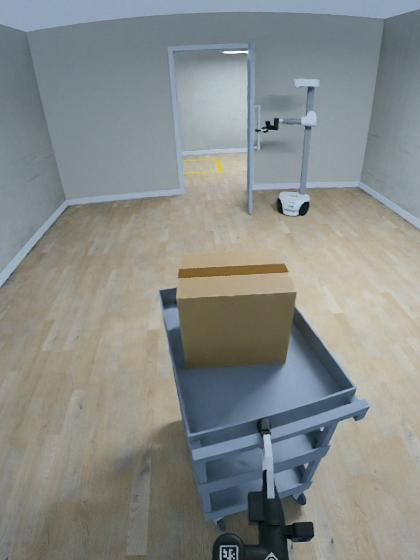

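>>> move(r1={"base":{"translate_m":0.25,"strafe_m":0.24}}, blocking=false, cameras=[])

>>> wait(seconds=6, cameras=["r1_head_camera"])

Scene clock: 1090.50 s.
move: r1 moving
r1.base_odometry: x=-5.059 y=-2.761 heading=+1.308
r1.turned_by_wheels: -0.001
r1.turned_by_imu: -0.001
r1.base_tilt: forward=-1.6 right=+1.3
r1.lidar_m: 0.37 3.11 2.05 1.93 1.70 1.14 1.03 1.05 1.35 2.79 2.83 0.47
r1.base_status: translate_m moving; strafe_m moving
r1.joint_positions: lift_m=+0.639 arm_m=+0.035 wrist_yaw_rad=-0.006 wrist_pitch_rad=-0.022 wrist_roll_rad=+1.571 gripper_m=-0.009
r1.joint_status: not commanded
r1.measured_speeds: translate_m=+0.094 strafe_m=+0.086 rotate_rad=+0.001 lift_m=+0.000 arm_m=+0.000 wrist_yaw_rad=+0.000 wrist_pitch_rad=+0.000 wrist_roll_rad=+0.000
r1.motor_effort: lift_m=+10(10) arm_m=+4(4) wheel_0=-8(8) wheel_1=+9(11) wheel_2=-15(16)
r1.servo_current: wrist_yaw_rad=65(65) wrist_pitch_rad=137(137) wrist_roll_rad=46(59) gripper_m=52(59)
r1.hand_pose: x=+0.4937 y=-0.0890 z=+0.8232 quat_wxyz=(+0.707, +0.707, -0.010, +0.006) (m; r1's base frame)
r1.wrist_depth_mm: - - - 222 - 1863 1281 / - - - - - 1921 - / - - - 257 - - - / - 469 466 247 250 - - / - 462 459 236 237 - - / - 459 181 187 180 - - / - 158 442 168 164 - -
r2: as last shown
r2.turned_by_imu: +0.001
r2.lidar_m: 0.53 0.45 3.48 2.85 4.84 2.04 1.51 1.45 1.33 0.98 0.95 0.63
r2.motor_effort: lift_m=+20(20) arm_m=-8(8) wheel_0=+14(14) wheel_1=-1(2) wheel_2=+18(18)
r2.servo_current: wrist_yaw_rad=85(85) wrist_pitch_rad=39(46) wrist_roll_rad=46(65) gripper_m=137(137)
r2.contact_limits: translate_m 0.8
r2.wrist_depth_mm: - - - 164 205 170 - / - - - 165 206 167 - / - - - 165 208 173 - / - - - 165 211 175 - / - - - 166 213 171 153 / - - 184 166 180 171 154 / - - - - 207 158 -
pictures: none
No camera images: "cameras" was empty.

Scene clock: 1092.60 s.
earlier move: r1 done
r1.base_odometry: x=-5.210 y=-2.485 heading=+1.308
r1.turned_by_wheels: +0.000
r1.turned_by_imu: -0.002
r1.base_tilt: forward=-1.6 right=+1.3
r1.lidar_m: 0.40 2.78 1.84 1.72 1.78 1.41 1.30 1.32 1.76 2.97 3.01 0.45
r1.base_status: done
r1.joint_positions: lift_m=+0.639 arm_m=+0.035 wrist_yaw_rad=-0.003 wrist_pitch_rad=-0.022 wrist_roll_rad=+1.571 gripper_m=-0.009
r1.joint_status: not commanded
r1.measured_speeds: all 0
r1.motor_effort: lift_m=+10(10) arm_m=-4(4) wheel_0=-7(15) wheel_1=-2(11) wheel_2=-1(16)
r1.servo_current: wrist_yaw_rad=65(78) wrist_pitch_rad=124(137) wrist_roll_rad=46(72) gripper_m=52(59)
r1.hand_pose: x=+0.4939 y=-0.0884 z=+0.8232 quat_wxyz=(+0.707, +0.707, -0.009, +0.007) (m; r1's base frame)
r1.wrist_depth_mm: - - - 249 248 1863 - / - - - 246 244 - - / - 462 452 240 240 - - / - 462 459 236 236 - - / - 469 466 235 233 - - / - 484 180 187 229 - - / - 154 484 152 163 574 -
r2.base_odometry: x=-2.644 y=+0.177 heading=-2.967
r2.turned_by_wheels: +0.000
r2.turned_by_imu: +0.000
r2.base_tilt: forward=-0.7 right=+0.0
r2.lidar_m: 0.53 0.44 3.44 2.67 4.83 1.97 1.50 1.46 1.33 0.98 0.95 0.63
r2.base_status: not commanded
r2.joint_positions: lift_m=+0.870 arm_m=+0.100 wrist_yaw_rad=+1.162 wrist_pitch_rad=+0.001 wrist_roll_rad=+0.002 gripper_m=-0.036
r2.joint_status: not commanded
r2.measured_speeds: all 0
r2.motor_effort: lift_m=+20(20) arm_m=-8(8) wheel_0=+14(14) wheel_1=-2(2) wheel_2=+18(18)
r2.servo_current: wrist_yaw_rad=78(85) wrist_pitch_rad=39(46) wrist_roll_rad=39(65) gripper_m=130(137)
r2.contact_limits: translate_m 0.8
r2.hand_pose: x=+0.4659 y=+0.2300 z=+1.0477 quat_wxyz=(+0.836, +0.000, +0.001, +0.549) (m; r2's base frame)
r2.wrist_depth_mm: - - - 165 206 170 - / - - - 165 206 167 - / - - - 165 210 173 - / - - - 166 211 174 - / - - - 166 213 171 153 / - - 184 167 180 172 153 / - - - - 207 158 -
wait: 2.10 of 6 s (r1 has come to rest)
pictures: r1_head_camera
Images, in order (width x height): r1_head_camera 420x560.

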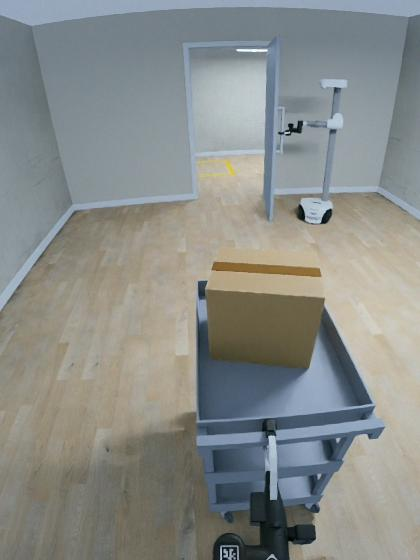

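>>> move(r1={"base":{"translate_m":0.3,"strafe_m":0.14}}, blocking=false, cameras=[])

>>> wait(seconds=6, cameras=["r1_head_camera"])

Scene clock: 1097.60 s.
move: r1 moving
r1.base_odometry: x=-5.216 y=-2.451 heading=+1.308
r1.turned_by_wheels: +0.000
r1.turned_by_imu: +0.000
r1.base_tilt: forward=-1.7 right=+1.2
r1.lidar_m: 0.41 2.83 1.87 1.70 1.74 1.43 1.33 1.34 1.76 2.98 3.02 0.47
r1.base_status: translate_m moving; strafe_m moving
r1.joint_positions: lift_m=+0.639 arm_m=+0.035 wrist_yaw_rad=-0.006 wrist_pitch_rad=-0.022 wrist_roll_rad=+1.571 gripper_m=-0.009
r1.joint_status: not commanded
r1.measured_speeds: translate_m=+0.123 strafe_m=+0.057 rotate_rad=+0.005 lift_m=+0.000 arm_m=+0.000 wrist_yaw_rad=+0.000 wrist_pitch_rad=+0.000 wrist_roll_rad=+0.000
r1.motor_effort: lift_m=+10(10) arm_m=+4(4) wheel_0=+7(7) wheel_1=+8(9) wheel_2=-14(18)
r1.servo_current: wrist_yaw_rad=46(72) wrist_pitch_rad=124(130) wrist_roll_rad=59(65) gripper_m=52(59)
r1.hand_pose: x=+0.4937 y=-0.0891 z=+0.8232 quat_wxyz=(+0.707, +0.707, -0.010, +0.006) (m; r1's base frame)
r1.wrist_depth_mm: - - - 244 - 1863 - / - - - 239 239 - - / - 452 449 236 235 - - / - 462 455 234 234 - - / - 469 462 230 230 - - / - 480 180 189 181 - - / - 151 181 168 156 530 -
r2: as last shown
r2.turned_by_imu: +0.001
r2.base_tilt: forward=-0.7 right=+0.1
r2.lidar_m: 0.52 0.43 3.47 2.66 4.81 2.01 1.49 1.45 1.32 0.98 0.94 0.63
r2.motor_effort: lift_m=+20(20) arm_m=-8(8) wheel_0=+14(14) wheel_1=-1(2) wheel_2=+18(18)
r2.servo_current: wrist_yaw_rad=65(78) wrist_pitch_rad=39(46) wrist_roll_rad=46(52) gripper_m=130(137)
r2.contact_limits: translate_m 0.8
r2.wrist_depth_mm: - - - 164 205 170 - / - - - 165 206 167 - / - - - 165 209 173 - / - - - 165 211 175 - / - - - 166 213 171 153 / - - 184 166 180 172 154 / - - - - 207 158 -
pictures: none
No camera images: "cameras" was empty.

Scene clock: 1099.57 s.
earlier move: r1 done
r1.base_odometry: x=-5.267 y=-2.159 heading=+1.308
r1.turned_by_wheels: +0.000
r1.turned_by_imu: +0.002
r1.base_tilt: forward=-1.6 right=+1.2
r1.lidar_m: 0.42 2.62 1.74 1.60 1.66 1.74 1.59 1.63 2.12 3.09 3.15 0.46
r1.base_status: done
r1.joint_positions: lift_m=+0.639 arm_m=+0.035 wrist_yaw_rad=-0.002 wrist_pitch_rad=-0.022 wrist_roll_rad=+1.571 gripper_m=-0.009
r1.joint_status: not commanded
r1.measured_speeds: all 0
r1.motor_effort: lift_m=+10(10) arm_m=-4(4) wheel_0=+6(10) wheel_1=+1(11) wheel_2=-1(18)
r1.servo_current: wrist_yaw_rad=46(72) wrist_pitch_rad=130(130) wrist_roll_rad=52(65) gripper_m=52(59)
r1.hand_pose: x=+0.4941 y=-0.0879 z=+0.8232 quat_wxyz=(+0.707, +0.707, -0.008, +0.007) (m; r1's base frame)
r1.wrist_depth_mm: - - - 224 224 - - / - - - 226 225 - - / - 442 439 226 226 - - / - 466 455 228 227 - - / - 488 466 229 229 - - / - - 181 187 228 - - / - 162 181 172 164 1618 -
r2.base_odometry: x=-2.644 y=+0.177 heading=-2.967
r2.turned_by_wheels: +0.000
r2.turned_by_imu: +0.000
r2.base_tilt: forward=-0.7 right=+0.0
r2.lidar_m: 0.53 0.44 3.44 2.43 4.82 2.01 1.50 1.45 1.30 0.98 0.94 0.67
r2.base_status: not commanded
r2.joint_positions: lift_m=+0.870 arm_m=+0.100 wrist_yaw_rad=+1.162 wrist_pitch_rad=+0.001 wrist_roll_rad=+0.002 gripper_m=-0.036
r2.joint_status: not commanded
r2.measured_speeds: all 0
r2.motor_effort: lift_m=+20(20) arm_m=-8(8) wheel_0=+14(14) wheel_1=-1(2) wheel_2=+18(18)
r2.servo_current: wrist_yaw_rad=78(85) wrist_pitch_rad=46(46) wrist_roll_rad=52(65) gripper_m=137(137)
r2.contact_limits: translate_m 0.8
r2.hand_pose: x=+0.4659 y=+0.2300 z=+1.0477 quat_wxyz=(+0.836, +0.000, +0.001, +0.549) (m; r2's base frame)
r2.wrist_depth_mm: - - - 164 205 170 - / - - - 165 206 167 - / - - - 165 209 173 - / - - - 165 211 174 - / - - - 166 213 171 153 / - - 184 167 180 172 154 / - - - - 207 158 -
wait: 1.97 of 6 s (r1 has come to rest)
pictures: r1_head_camera
Images, in order (width x height): r1_head_camera 420x560.

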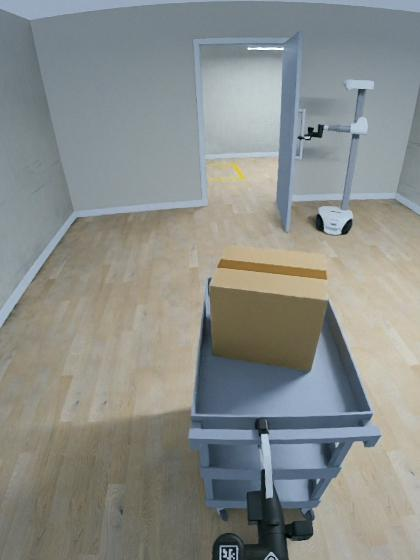

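>>> move(r1={"base":{"translate_m":0.25,"strafe_m":0.16}}, blocking=false, cameras=[])

>>> wait(seconds=6, cameras=[])

>>> move(r1={"base":{"translate_m":0.4,"strafe_m":-0.1}}, blocking=false, cameras=[])

>>> wait(seconds=6, cameras=["r1_head_camera"])

Scene clock: 1109.37 s.
move: r1 moving
r1.base_odometry: x=-5.278 y=-2.126 heading=+1.308
r1.turned_by_wheels: +0.000
r1.turned_by_imu: -0.001
r1.base_tilt: forward=-1.6 right=+1.3
r1.lidar_m: 0.42 2.61 1.70 1.60 1.65 1.77 1.63 1.66 2.17 3.10 3.17 0.45
r1.base_status: translate_m moving; strafe_m moving
r1.joint_positions: lift_m=+0.639 arm_m=+0.035 wrist_yaw_rad=-0.002 wrist_pitch_rad=-0.022 wrist_roll_rad=+1.571 gripper_m=-0.009
r1.joint_status: not commanded
r1.measured_speeds: translate_m=+0.118 strafe_m=+0.074 rotate_rad=+0.004 lift_m=+0.000 arm_m=+0.000 wrist_yaw_rad=+0.000 wrist_pitch_rad=+0.000 wrist_roll_rad=+0.000
r1.motor_effort: lift_m=+10(10) arm_m=+4(4) wheel_0=-2(5) wheel_1=+8(12) wheel_2=-13(15)
r1.servo_current: wrist_yaw_rad=46(65) wrist_pitch_rad=124(130) wrist_roll_rad=59(72) gripper_m=52(52)
r1.hand_pose: x=+0.4940 y=-0.0879 z=+0.8232 quat_wxyz=(+0.707, +0.707, -0.008, +0.007) (m; r1's base frame)
r1.wrist_depth_mm: - - - 230 228 - - / - - - 229 228 - - / - 442 439 229 228 - - / - 459 452 229 228 - - / - 466 462 229 227 - - / - 492 181 189 181 - - / - 157 181 154 164 1537 -
r2: as last shown
r2.lidar_m: 0.53 0.43 3.48 2.43 4.85 2.02 1.51 1.44 1.32 0.97 0.94 0.67
r2.servo_current: wrist_yaw_rad=72(85) wrist_pitch_rad=39(46) wrist_roll_rad=39(52) gripper_m=130(130)
r2.contact_limits: translate_m 0.8
r2.wrist_depth_mm: - - - 164 205 170 - / - - - 165 207 167 - / - - - 165 210 173 - / - - - 166 211 174 - / - - - 166 212 171 153 / - - 183 167 180 172 154 / - - - - 207 158 -
pictures: none
No camera images: "cameras" was empty.

Scene clock: 1111.20 s.
earlier move: r1 done
r1.base_odometry: x=-5.356 y=-1.876 heading=+1.308
r1.turned_by_wheels: +0.000
r1.turned_by_imu: -0.001
r1.base_tilt: forward=-1.6 right=+1.3
r1.lidar_m: 0.42 2.41 1.62 1.45 1.50 2.00 1.87 1.90 2.42 3.22 3.28 0.47
r1.base_status: done
r1.joint_positions: lift_m=+0.639 arm_m=+0.035 wrist_yaw_rad=-0.006 wrist_pitch_rad=-0.022 wrist_roll_rad=+1.571 gripper_m=-0.009
r1.joint_status: not commanded
r1.measured_speeds: all 0
r1.motor_effort: lift_m=+10(10) arm_m=-4(4) wheel_0=-7(11) wheel_1=+0(12) wheel_2=-2(16)
r1.servo_current: wrist_yaw_rad=59(72) wrist_pitch_rad=124(137) wrist_roll_rad=52(72) gripper_m=46(52)
r1.hand_pose: x=+0.4937 y=-0.0893 z=+0.8232 quat_wxyz=(+0.707, +0.707, -0.010, +0.005) (m; r1's base frame)
r1.wrist_depth_mm: - - - 221 220 - - / - - 424 223 222 - - / - 442 436 225 225 - - / - 462 452 229 227 - - / - 492 473 229 229 - - / - - 178 187 229 - - / - 154 - 198 163 1756 1430
r2.base_odometry: x=-2.644 y=+0.177 heading=-2.967
r2.turned_by_wheels: +0.000
r2.turned_by_imu: +0.000
r2.base_tilt: forward=-0.7 right=+0.0
r2.lidar_m: 0.51 0.45 3.45 2.28 4.84 2.02 1.51 1.44 1.31 0.97 0.95 0.65
r2.base_status: not commanded
r2.joint_positions: lift_m=+0.870 arm_m=+0.100 wrist_yaw_rad=+1.162 wrist_pitch_rad=+0.001 wrist_roll_rad=+0.002 gripper_m=-0.036
r2.joint_status: not commanded
r2.measured_speeds: all 0
r2.motor_effort: lift_m=+20(20) arm_m=-8(8) wheel_0=+14(14) wheel_1=-2(2) wheel_2=+18(18)
r2.servo_current: wrist_yaw_rad=78(85) wrist_pitch_rad=39(46) wrist_roll_rad=46(59) gripper_m=130(137)
r2.contact_limits: translate_m 0.8
r2.hand_pose: x=+0.4659 y=+0.2300 z=+1.0477 quat_wxyz=(+0.836, +0.000, +0.001, +0.549) (m; r2's base frame)
r2.wrist_depth_mm: - - - 164 204 170 - / - - - 165 206 167 - / - - - 165 209 174 - / - - - 165 211 175 - / - - - 166 212 170 153 / - - 184 167 180 171 153 / - - - - 207 158 -
wait: 1.83 of 6 s (r1 has come to rest)
pictures: none
No camera images: "cameras" was empty.

Scene clock: 1111.70 s.
move: r1 moving
r1.base_odometry: x=-5.341 y=-1.848 heading=+1.308
r1.turned_by_wheels: +0.001
r1.turned_by_imu: +0.001
r1.base_tilt: forward=-1.6 right=+1.2
r1.lidar_m: 0.44 2.48 1.62 1.47 1.53 1.99 1.90 1.94 2.49 3.22 3.28 0.43
r1.base_status: translate_m moving; strafe_m moving
r1.joint_positions: lift_m=+0.639 arm_m=+0.035 wrist_yaw_rad=-0.003 wrist_pitch_rad=-0.022 wrist_roll_rad=+1.571 gripper_m=-0.009
r1.joint_status: not commanded
r1.measured_speeds: translate_m=+0.122 strafe_m=-0.033 rotate_rad=+0.000 lift_m=+0.000 arm_m=+0.000 wrist_yaw_rad=+0.013 wrist_pitch_rad=+0.000 wrist_roll_rad=+0.000
r1.motor_effort: lift_m=+10(10) arm_m=+4(4) wheel_0=+12(16) wheel_1=+5(6) wheel_2=-14(17)
r1.servo_current: wrist_yaw_rad=52(85) wrist_pitch_rad=124(130) wrist_roll_rad=52(59) gripper_m=52(52)
r1.hand_pose: x=+0.4939 y=-0.0882 z=+0.8232 quat_wxyz=(+0.707, +0.707, -0.009, +0.007) (m; r1's base frame)
r1.wrist_depth_mm: - - - 213 212 - - / - 427 418 217 215 - - / - 436 430 220 217 - - / - 462 452 223 223 - - / - 488 473 224 224 - - / - - 181 190 182 - - / - 151 - 170 156 1537 1366
r2: as last shown
r2.lidar_m: 0.53 0.45 3.48 2.28 4.81 1.99 1.52 1.46 1.31 0.98 0.94 0.67
r2.servo_current: wrist_yaw_rad=72(78) wrist_pitch_rad=39(46) wrist_roll_rad=46(52) gripper_m=124(130)
r2.contact_limits: translate_m 0.8
r2.wrist_depth_mm: - - - 164 205 169 - / - - - 165 206 167 - / - - - 165 209 173 - / - - - 166 211 174 - / - - - 166 212 171 153 / - - 184 166 180 172 154 / - - - - 206 159 -
pictures: none
No camera images: "cameras" was empty.

Scene clock: 1114.03 s.
earlier move: r1 done
r1.base_odometry: x=-5.156 y=-1.516 heading=+1.309
r1.turned_by_wheels: +0.000
r1.turned_by_imu: +0.004
r1.base_tilt: forward=-1.6 right=+1.2
r1.lidar_m: 0.39 2.61 1.77 1.60 1.65 2.17 2.25 2.30 2.96 3.08 3.13 0.47
r1.base_status: done
r1.joint_positions: lift_m=+0.639 arm_m=+0.035 wrist_yaw_rad=+0.004 wrist_pitch_rad=-0.022 wrist_roll_rad=+1.571 gripper_m=-0.009
r1.joint_status: not commanded
r1.measured_speeds: all 0
r1.motor_effort: lift_m=+10(10) arm_m=-2(4) wheel_0=+7(20) wheel_1=+3(9) wheel_2=+2(17)
r1.servo_current: wrist_yaw_rad=52(85) wrist_pitch_rad=124(137) wrist_roll_rad=52(65) gripper_m=52(59)
r1.hand_pose: x=+0.4946 y=-0.0863 z=+0.8232 quat_wxyz=(+0.707, +0.707, -0.006, +0.009) (m; r1's base frame)
r1.wrist_depth_mm: - - - 260 - 1863 1336 / - - - 255 254 - - / - - - 248 248 - - / - 466 462 243 241 - - / - 466 462 236 236 - - / - 473 181 187 229 - - / - 162 177 171 154 - -
r2.base_odometry: x=-2.644 y=+0.177 heading=-2.967
r2.turned_by_wheels: +0.000
r2.turned_by_imu: +0.000
r2.base_tilt: forward=-0.7 right=+0.0
r2.lidar_m: 0.53 0.45 1.96 1.95 4.82 1.99 1.52 1.45 1.31 0.98 0.95 0.65
r2.base_status: not commanded
r2.joint_positions: lift_m=+0.870 arm_m=+0.100 wrist_yaw_rad=+1.162 wrist_pitch_rad=+0.001 wrist_roll_rad=+0.002 gripper_m=-0.036
r2.joint_status: not commanded
r2.measured_speeds: all 0
r2.motor_effort: lift_m=+20(20) arm_m=-8(8) wheel_0=+14(14) wheel_1=-2(2) wheel_2=+18(18)
r2.servo_current: wrist_yaw_rad=72(91) wrist_pitch_rad=46(46) wrist_roll_rad=46(59) gripper_m=130(137)
r2.contact_limits: translate_m 0.8
r2.hand_pose: x=+0.4659 y=+0.2300 z=+1.0477 quat_wxyz=(+0.836, +0.000, +0.001, +0.549) (m; r2's base frame)
r2.wrist_depth_mm: - - - 164 206 170 - / - - - 165 206 167 - / - - - 165 209 173 - / - - - 165 211 174 - / - - - 167 213 170 153 / - - 184 167 180 172 154 / - - 1983 - 208 158 -
wait: 2.33 of 6 s (r1 has come to rest)
pictures: r1_head_camera
Images, in order (width x height): r1_head_camera 420x560.

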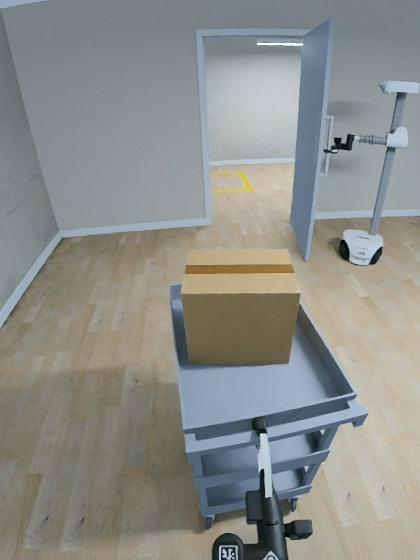

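>>> move(r1={"base":{"translate_m":-0.6,"strafe_m":-0.85}}, blocking=false, cameras=[])

>>> wait(seconds=6, cameras=[])

>>> move(r1={"base":{"translate_m":-1.1,"strafe_m":-0.1}}, blocking=false, cameras=[])

>>> wait(seconds=8, cameras=["r1_head_camera"])

Scene clock: 1125.40 s.
move: r1 moving
r1.base_odometry: x=-5.136 y=-1.540 heading=+1.310
r1.turned_by_wheels: +0.002
r1.turned_by_imu: +0.002
r1.base_tilt: forward=-1.6 right=+1.2
r1.lidar_m: 0.38 2.67 1.80 1.62 1.68 2.20 2.23 2.30 2.98 3.06 3.13 0.49
r1.base_status: translate_m moving; strafe_m moving
r1.joint_positions: lift_m=+0.639 arm_m=+0.035 wrist_yaw_rad=+0.010 wrist_pitch_rad=-0.022 wrist_roll_rad=+1.571 gripper_m=-0.009
r1.joint_status: not commanded
r1.measured_speeds: translate_m=-0.070 strafe_m=-0.101 rotate_rad=-0.001 lift_m=+0.000 arm_m=+0.000 wrist_yaw_rad=+0.000 wrist_pitch_rad=+0.000 wrist_roll_rad=+0.000
r1.motor_effort: lift_m=+10(10) arm_m=-3(4) wheel_0=+10(13) wheel_1=-8(11) wheel_2=+16(17)
r1.servo_current: wrist_yaw_rad=65(72) wrist_pitch_rad=130(130) wrist_roll_rad=52(72) gripper_m=46(59)
r1.hand_pose: x=+0.4951 y=-0.0845 z=+0.8232 quat_wxyz=(+0.707, +0.707, -0.004, +0.011) (m; r1's base frame)
r1.wrist_depth_mm: - - - 262 263 1921 1366 / - - - 256 257 - - / - - - 250 250 - - / - 466 462 243 244 - - / - 473 469 236 238 - - / - 477 186 195 233 - - / - 160 473 185 162 - -
r2: as last shown
r2.base_tilt: forward=-0.6 right=+0.0
r2.lidar_m: 0.53 0.46 1.98 1.92 4.83 2.02 1.49 1.45 1.31 0.99 0.95 0.64
r2.motor_effort: lift_m=+20(20) arm_m=-7(8) wheel_0=+14(14) wheel_1=-1(2) wheel_2=+18(18)
r2.servo_current: wrist_yaw_rad=72(85) wrist_pitch_rad=33(46) wrist_roll_rad=46(52) gripper_m=130(130)
r2.contact_limits: translate_m 0.8
r2.wrist_depth_mm: - - - 164 206 170 - / - - - 164 206 167 - / - - - 165 209 174 - / - - - 166 211 175 - / - - - 166 213 171 153 / - - 183 167 180 172 153 / - - 1983 - 206 158 -
pictures: none
No camera images: "cameras" was empty.

Scene clock: 1129.87 s.
earlier move: r1 done
r1.base_odometry: x=-4.490 y=-2.315 heading=+1.310
r1.turned_by_wheels: +0.000
r1.turned_by_imu: -0.002
r1.base_tilt: forward=-1.6 right=+1.3
r1.lidar_m: 0.28 0.34 0.71 2.38 2.48 1.70 1.58 1.61 2.08 2.29 2.32 2.98
r1.base_status: done
r1.joint_positions: lift_m=+0.639 arm_m=+0.035 wrist_yaw_rad=+0.010 wrist_pitch_rad=-0.022 wrist_roll_rad=+1.571 gripper_m=-0.009
r1.joint_status: not commanded
r1.measured_speeds: all 0
r1.motor_effort: lift_m=+10(10) arm_m=+4(4) wheel_0=+8(13) wheel_1=+3(12) wheel_2=+3(18)
r1.servo_current: wrist_yaw_rad=59(85) wrist_pitch_rad=130(137) wrist_roll_rad=65(72) gripper_m=52(59)
r1.hand_pose: x=+0.4951 y=-0.0844 z=+0.8232 quat_wxyz=(+0.707, +0.707, -0.004, +0.011) (m; r1's base frame)
r1.wrist_depth_mm: - - - - - 1863 1308 / - - - - - 1983 1281 / - - - - - - 1308 / - - - - 442 433 427 / - - - - - - 1430 / - - - 186 259 - - / - 163 173 181 171 1756 -
r2.base_odometry: x=-2.644 y=+0.177 heading=-2.967
r2.turned_by_wheels: +0.000
r2.turned_by_imu: +0.001
r2.base_tilt: forward=-0.6 right=+0.0
r2.lidar_m: 0.53 0.45 3.47 2.51 4.85 2.05 1.49 1.46 1.34 0.96 0.95 0.64
r2.base_status: not commanded
r2.joint_positions: lift_m=+0.870 arm_m=+0.100 wrist_yaw_rad=+1.162 wrist_pitch_rad=+0.001 wrist_roll_rad=+0.002 gripper_m=-0.036
r2.joint_status: not commanded
r2.measured_speeds: all 0
r2.motor_effort: lift_m=+20(20) arm_m=-8(8) wheel_0=+14(14) wheel_1=-1(2) wheel_2=+17(18)
r2.servo_current: wrist_yaw_rad=78(85) wrist_pitch_rad=39(46) wrist_roll_rad=33(59) gripper_m=130(137)
r2.contact_limits: translate_m 0.8
r2.hand_pose: x=+0.4659 y=+0.2300 z=+1.0477 quat_wxyz=(+0.836, +0.000, +0.001, +0.549) (m; r2's base frame)
r2.wrist_depth_mm: - - - 164 206 170 - / - - - 165 206 167 - / - - - 165 210 173 - / - - - 165 211 175 - / - - - 166 213 171 153 / - - 184 167 180 171 153 / - - - - 208 158 -
wait: 4.47 of 6 s (r1 has come to rest)
pictures: none
No camera images: "cameras" was empty.

Scene clock: 1130.37 s.
move: r1 moving
r1.base_odometry: x=-4.495 y=-2.346 heading=+1.310
r1.turned_by_wheels: +0.001
r1.turned_by_imu: +0.001
r1.base_tilt: forward=-1.6 right=+1.3
r1.lidar_m: 0.30 0.35 2.62 2.37 2.48 1.67 1.55 1.57 2.08 2.26 2.32 0.67
r1.base_status: translate_m moving; strafe_m moving
r1.joint_positions: lift_m=+0.639 arm_m=+0.035 wrist_yaw_rad=+0.013 wrist_pitch_rad=-0.022 wrist_roll_rad=+1.571 gripper_m=-0.009
r1.joint_status: not commanded
r1.measured_speeds: translate_m=-0.122 strafe_m=-0.011 rotate_rad=-0.004 lift_m=+0.000 arm_m=+0.000 wrist_yaw_rad=+0.000 wrist_pitch_rad=+0.000 wrist_roll_rad=+0.000
r1.motor_effort: lift_m=+10(10) arm_m=-4(4) wheel_0=-1(6) wheel_1=-7(7) wheel_2=+18(19)
r1.servo_current: wrist_yaw_rad=85(85) wrist_pitch_rad=130(130) wrist_roll_rad=52(59) gripper_m=46(52)
r1.hand_pose: x=+0.4953 y=-0.0838 z=+0.8232 quat_wxyz=(+0.707, +0.707, -0.003, +0.012) (m; r1's base frame)
r1.wrist_depth_mm: - - - - - 1921 1308 / - - - - - - 1308 / - - - 415 - - 1336 / - - - - 430 427 418 / - - - - - - 1464 / - - - 186 252 - - / - 161 176 181 171 1708 -
r2: as last shown
r2.turned_by_imu: +0.000
r2.base_tilt: forward=-0.7 right=+0.0
r2.lidar_m: 0.54 0.45 3.47 2.50 4.80 2.02 1.51 1.46 1.31 0.98 0.94 0.65
r2.motor_effort: lift_m=+20(20) arm_m=-8(8) wheel_0=+13(14) wheel_1=-2(2) wheel_2=+18(18)
r2.servo_current: wrist_yaw_rad=85(85) wrist_pitch_rad=39(46) wrist_roll_rad=59(59) gripper_m=130(137)
r2.contact_limits: translate_m 0.8
r2.wrist_depth_mm: - - - 164 206 170 - / - - - 165 206 167 - / - - - 165 210 173 - / - - - 165 211 175 - / - - - 167 213 170 153 / - - 185 167 180 172 153 / - - - - 207 158 -
pictures: none
No camera images: "cameras" was empty.

Scene clock: 1135.03 s.
earlier move: r1 done
r1.base_odometry: x=-4.678 y=-3.404 heading=+1.309
r1.turned_by_wheels: -0.001
r1.turned_by_imu: -0.003
r1.base_tilt: forward=-1.6 right=+1.3
r1.lidar_m: 0.45 3.81 2.55 2.42 0.82 0.52 0.48 0.49 0.68 1.49 0.45 0.40
r1.base_status: done
r1.joint_positions: lift_m=+0.639 arm_m=+0.035 wrist_yaw_rad=-0.002 wrist_pitch_rad=-0.022 wrist_roll_rad=+1.571 gripper_m=-0.009
r1.joint_status: not commanded
r1.measured_speeds: all 0
r1.motor_effort: lift_m=+10(10) arm_m=-2(4) wheel_0=-4(10) wheel_1=-1(9) wheel_2=-4(19)
r1.servo_current: wrist_yaw_rad=52(85) wrist_pitch_rad=124(130) wrist_roll_rad=46(72) gripper_m=52(59)
r1.hand_pose: x=+0.4940 y=-0.0881 z=+0.8232 quat_wxyz=(+0.707, +0.707, -0.009, +0.007) (m; r1's base frame)
r1.wrist_depth_mm: - 375 136 180 179 - - / - 404 136 190 188 - - / - 449 144 200 198 - - / - 488 473 208 209 - - / - - - 220 224 1983 - / - - 181 187 230 1983 1397 / - 157 - 185 155 1661 1308
r2.base_odometry: x=-2.644 y=+0.177 heading=-2.967
r2.turned_by_wheels: +0.000
r2.turned_by_imu: +0.001
r2.base_tilt: forward=-0.6 right=+0.0
r2.lidar_m: 0.53 0.46 3.49 3.89 3.30 2.03 1.50 1.47 1.28 0.98 0.94 0.66
r2.base_status: not commanded
r2.joint_positions: lift_m=+0.870 arm_m=+0.100 wrist_yaw_rad=+1.162 wrist_pitch_rad=+0.001 wrist_roll_rad=+0.002 gripper_m=-0.036
r2.joint_status: not commanded
r2.measured_speeds: all 0
r2.motor_effort: lift_m=+20(20) arm_m=-8(8) wheel_0=+14(14) wheel_1=-1(2) wheel_2=+18(18)
r2.servo_current: wrist_yaw_rad=72(91) wrist_pitch_rad=39(46) wrist_roll_rad=52(59) gripper_m=130(137)
r2.contact_limits: translate_m 0.8
r2.hand_pose: x=+0.4659 y=+0.2300 z=+1.0477 quat_wxyz=(+0.836, +0.000, +0.001, +0.549) (m; r2's base frame)
r2.wrist_depth_mm: - - - 165 205 169 - / - - - 164 207 167 - / - - - 165 209 173 - / - - - 165 211 175 - / - - - 166 213 171 153 / - - 184 166 180 171 154 / - - - - 207 158 -
wait: 4.67 of 8 s (r1 has come to rest)
pictures: r1_head_camera
Images, in order (width x height): r1_head_camera 420x560.

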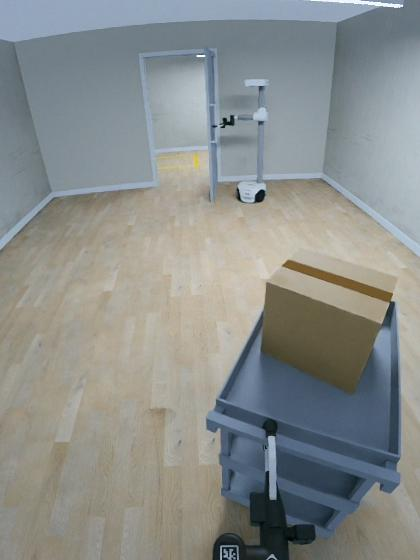

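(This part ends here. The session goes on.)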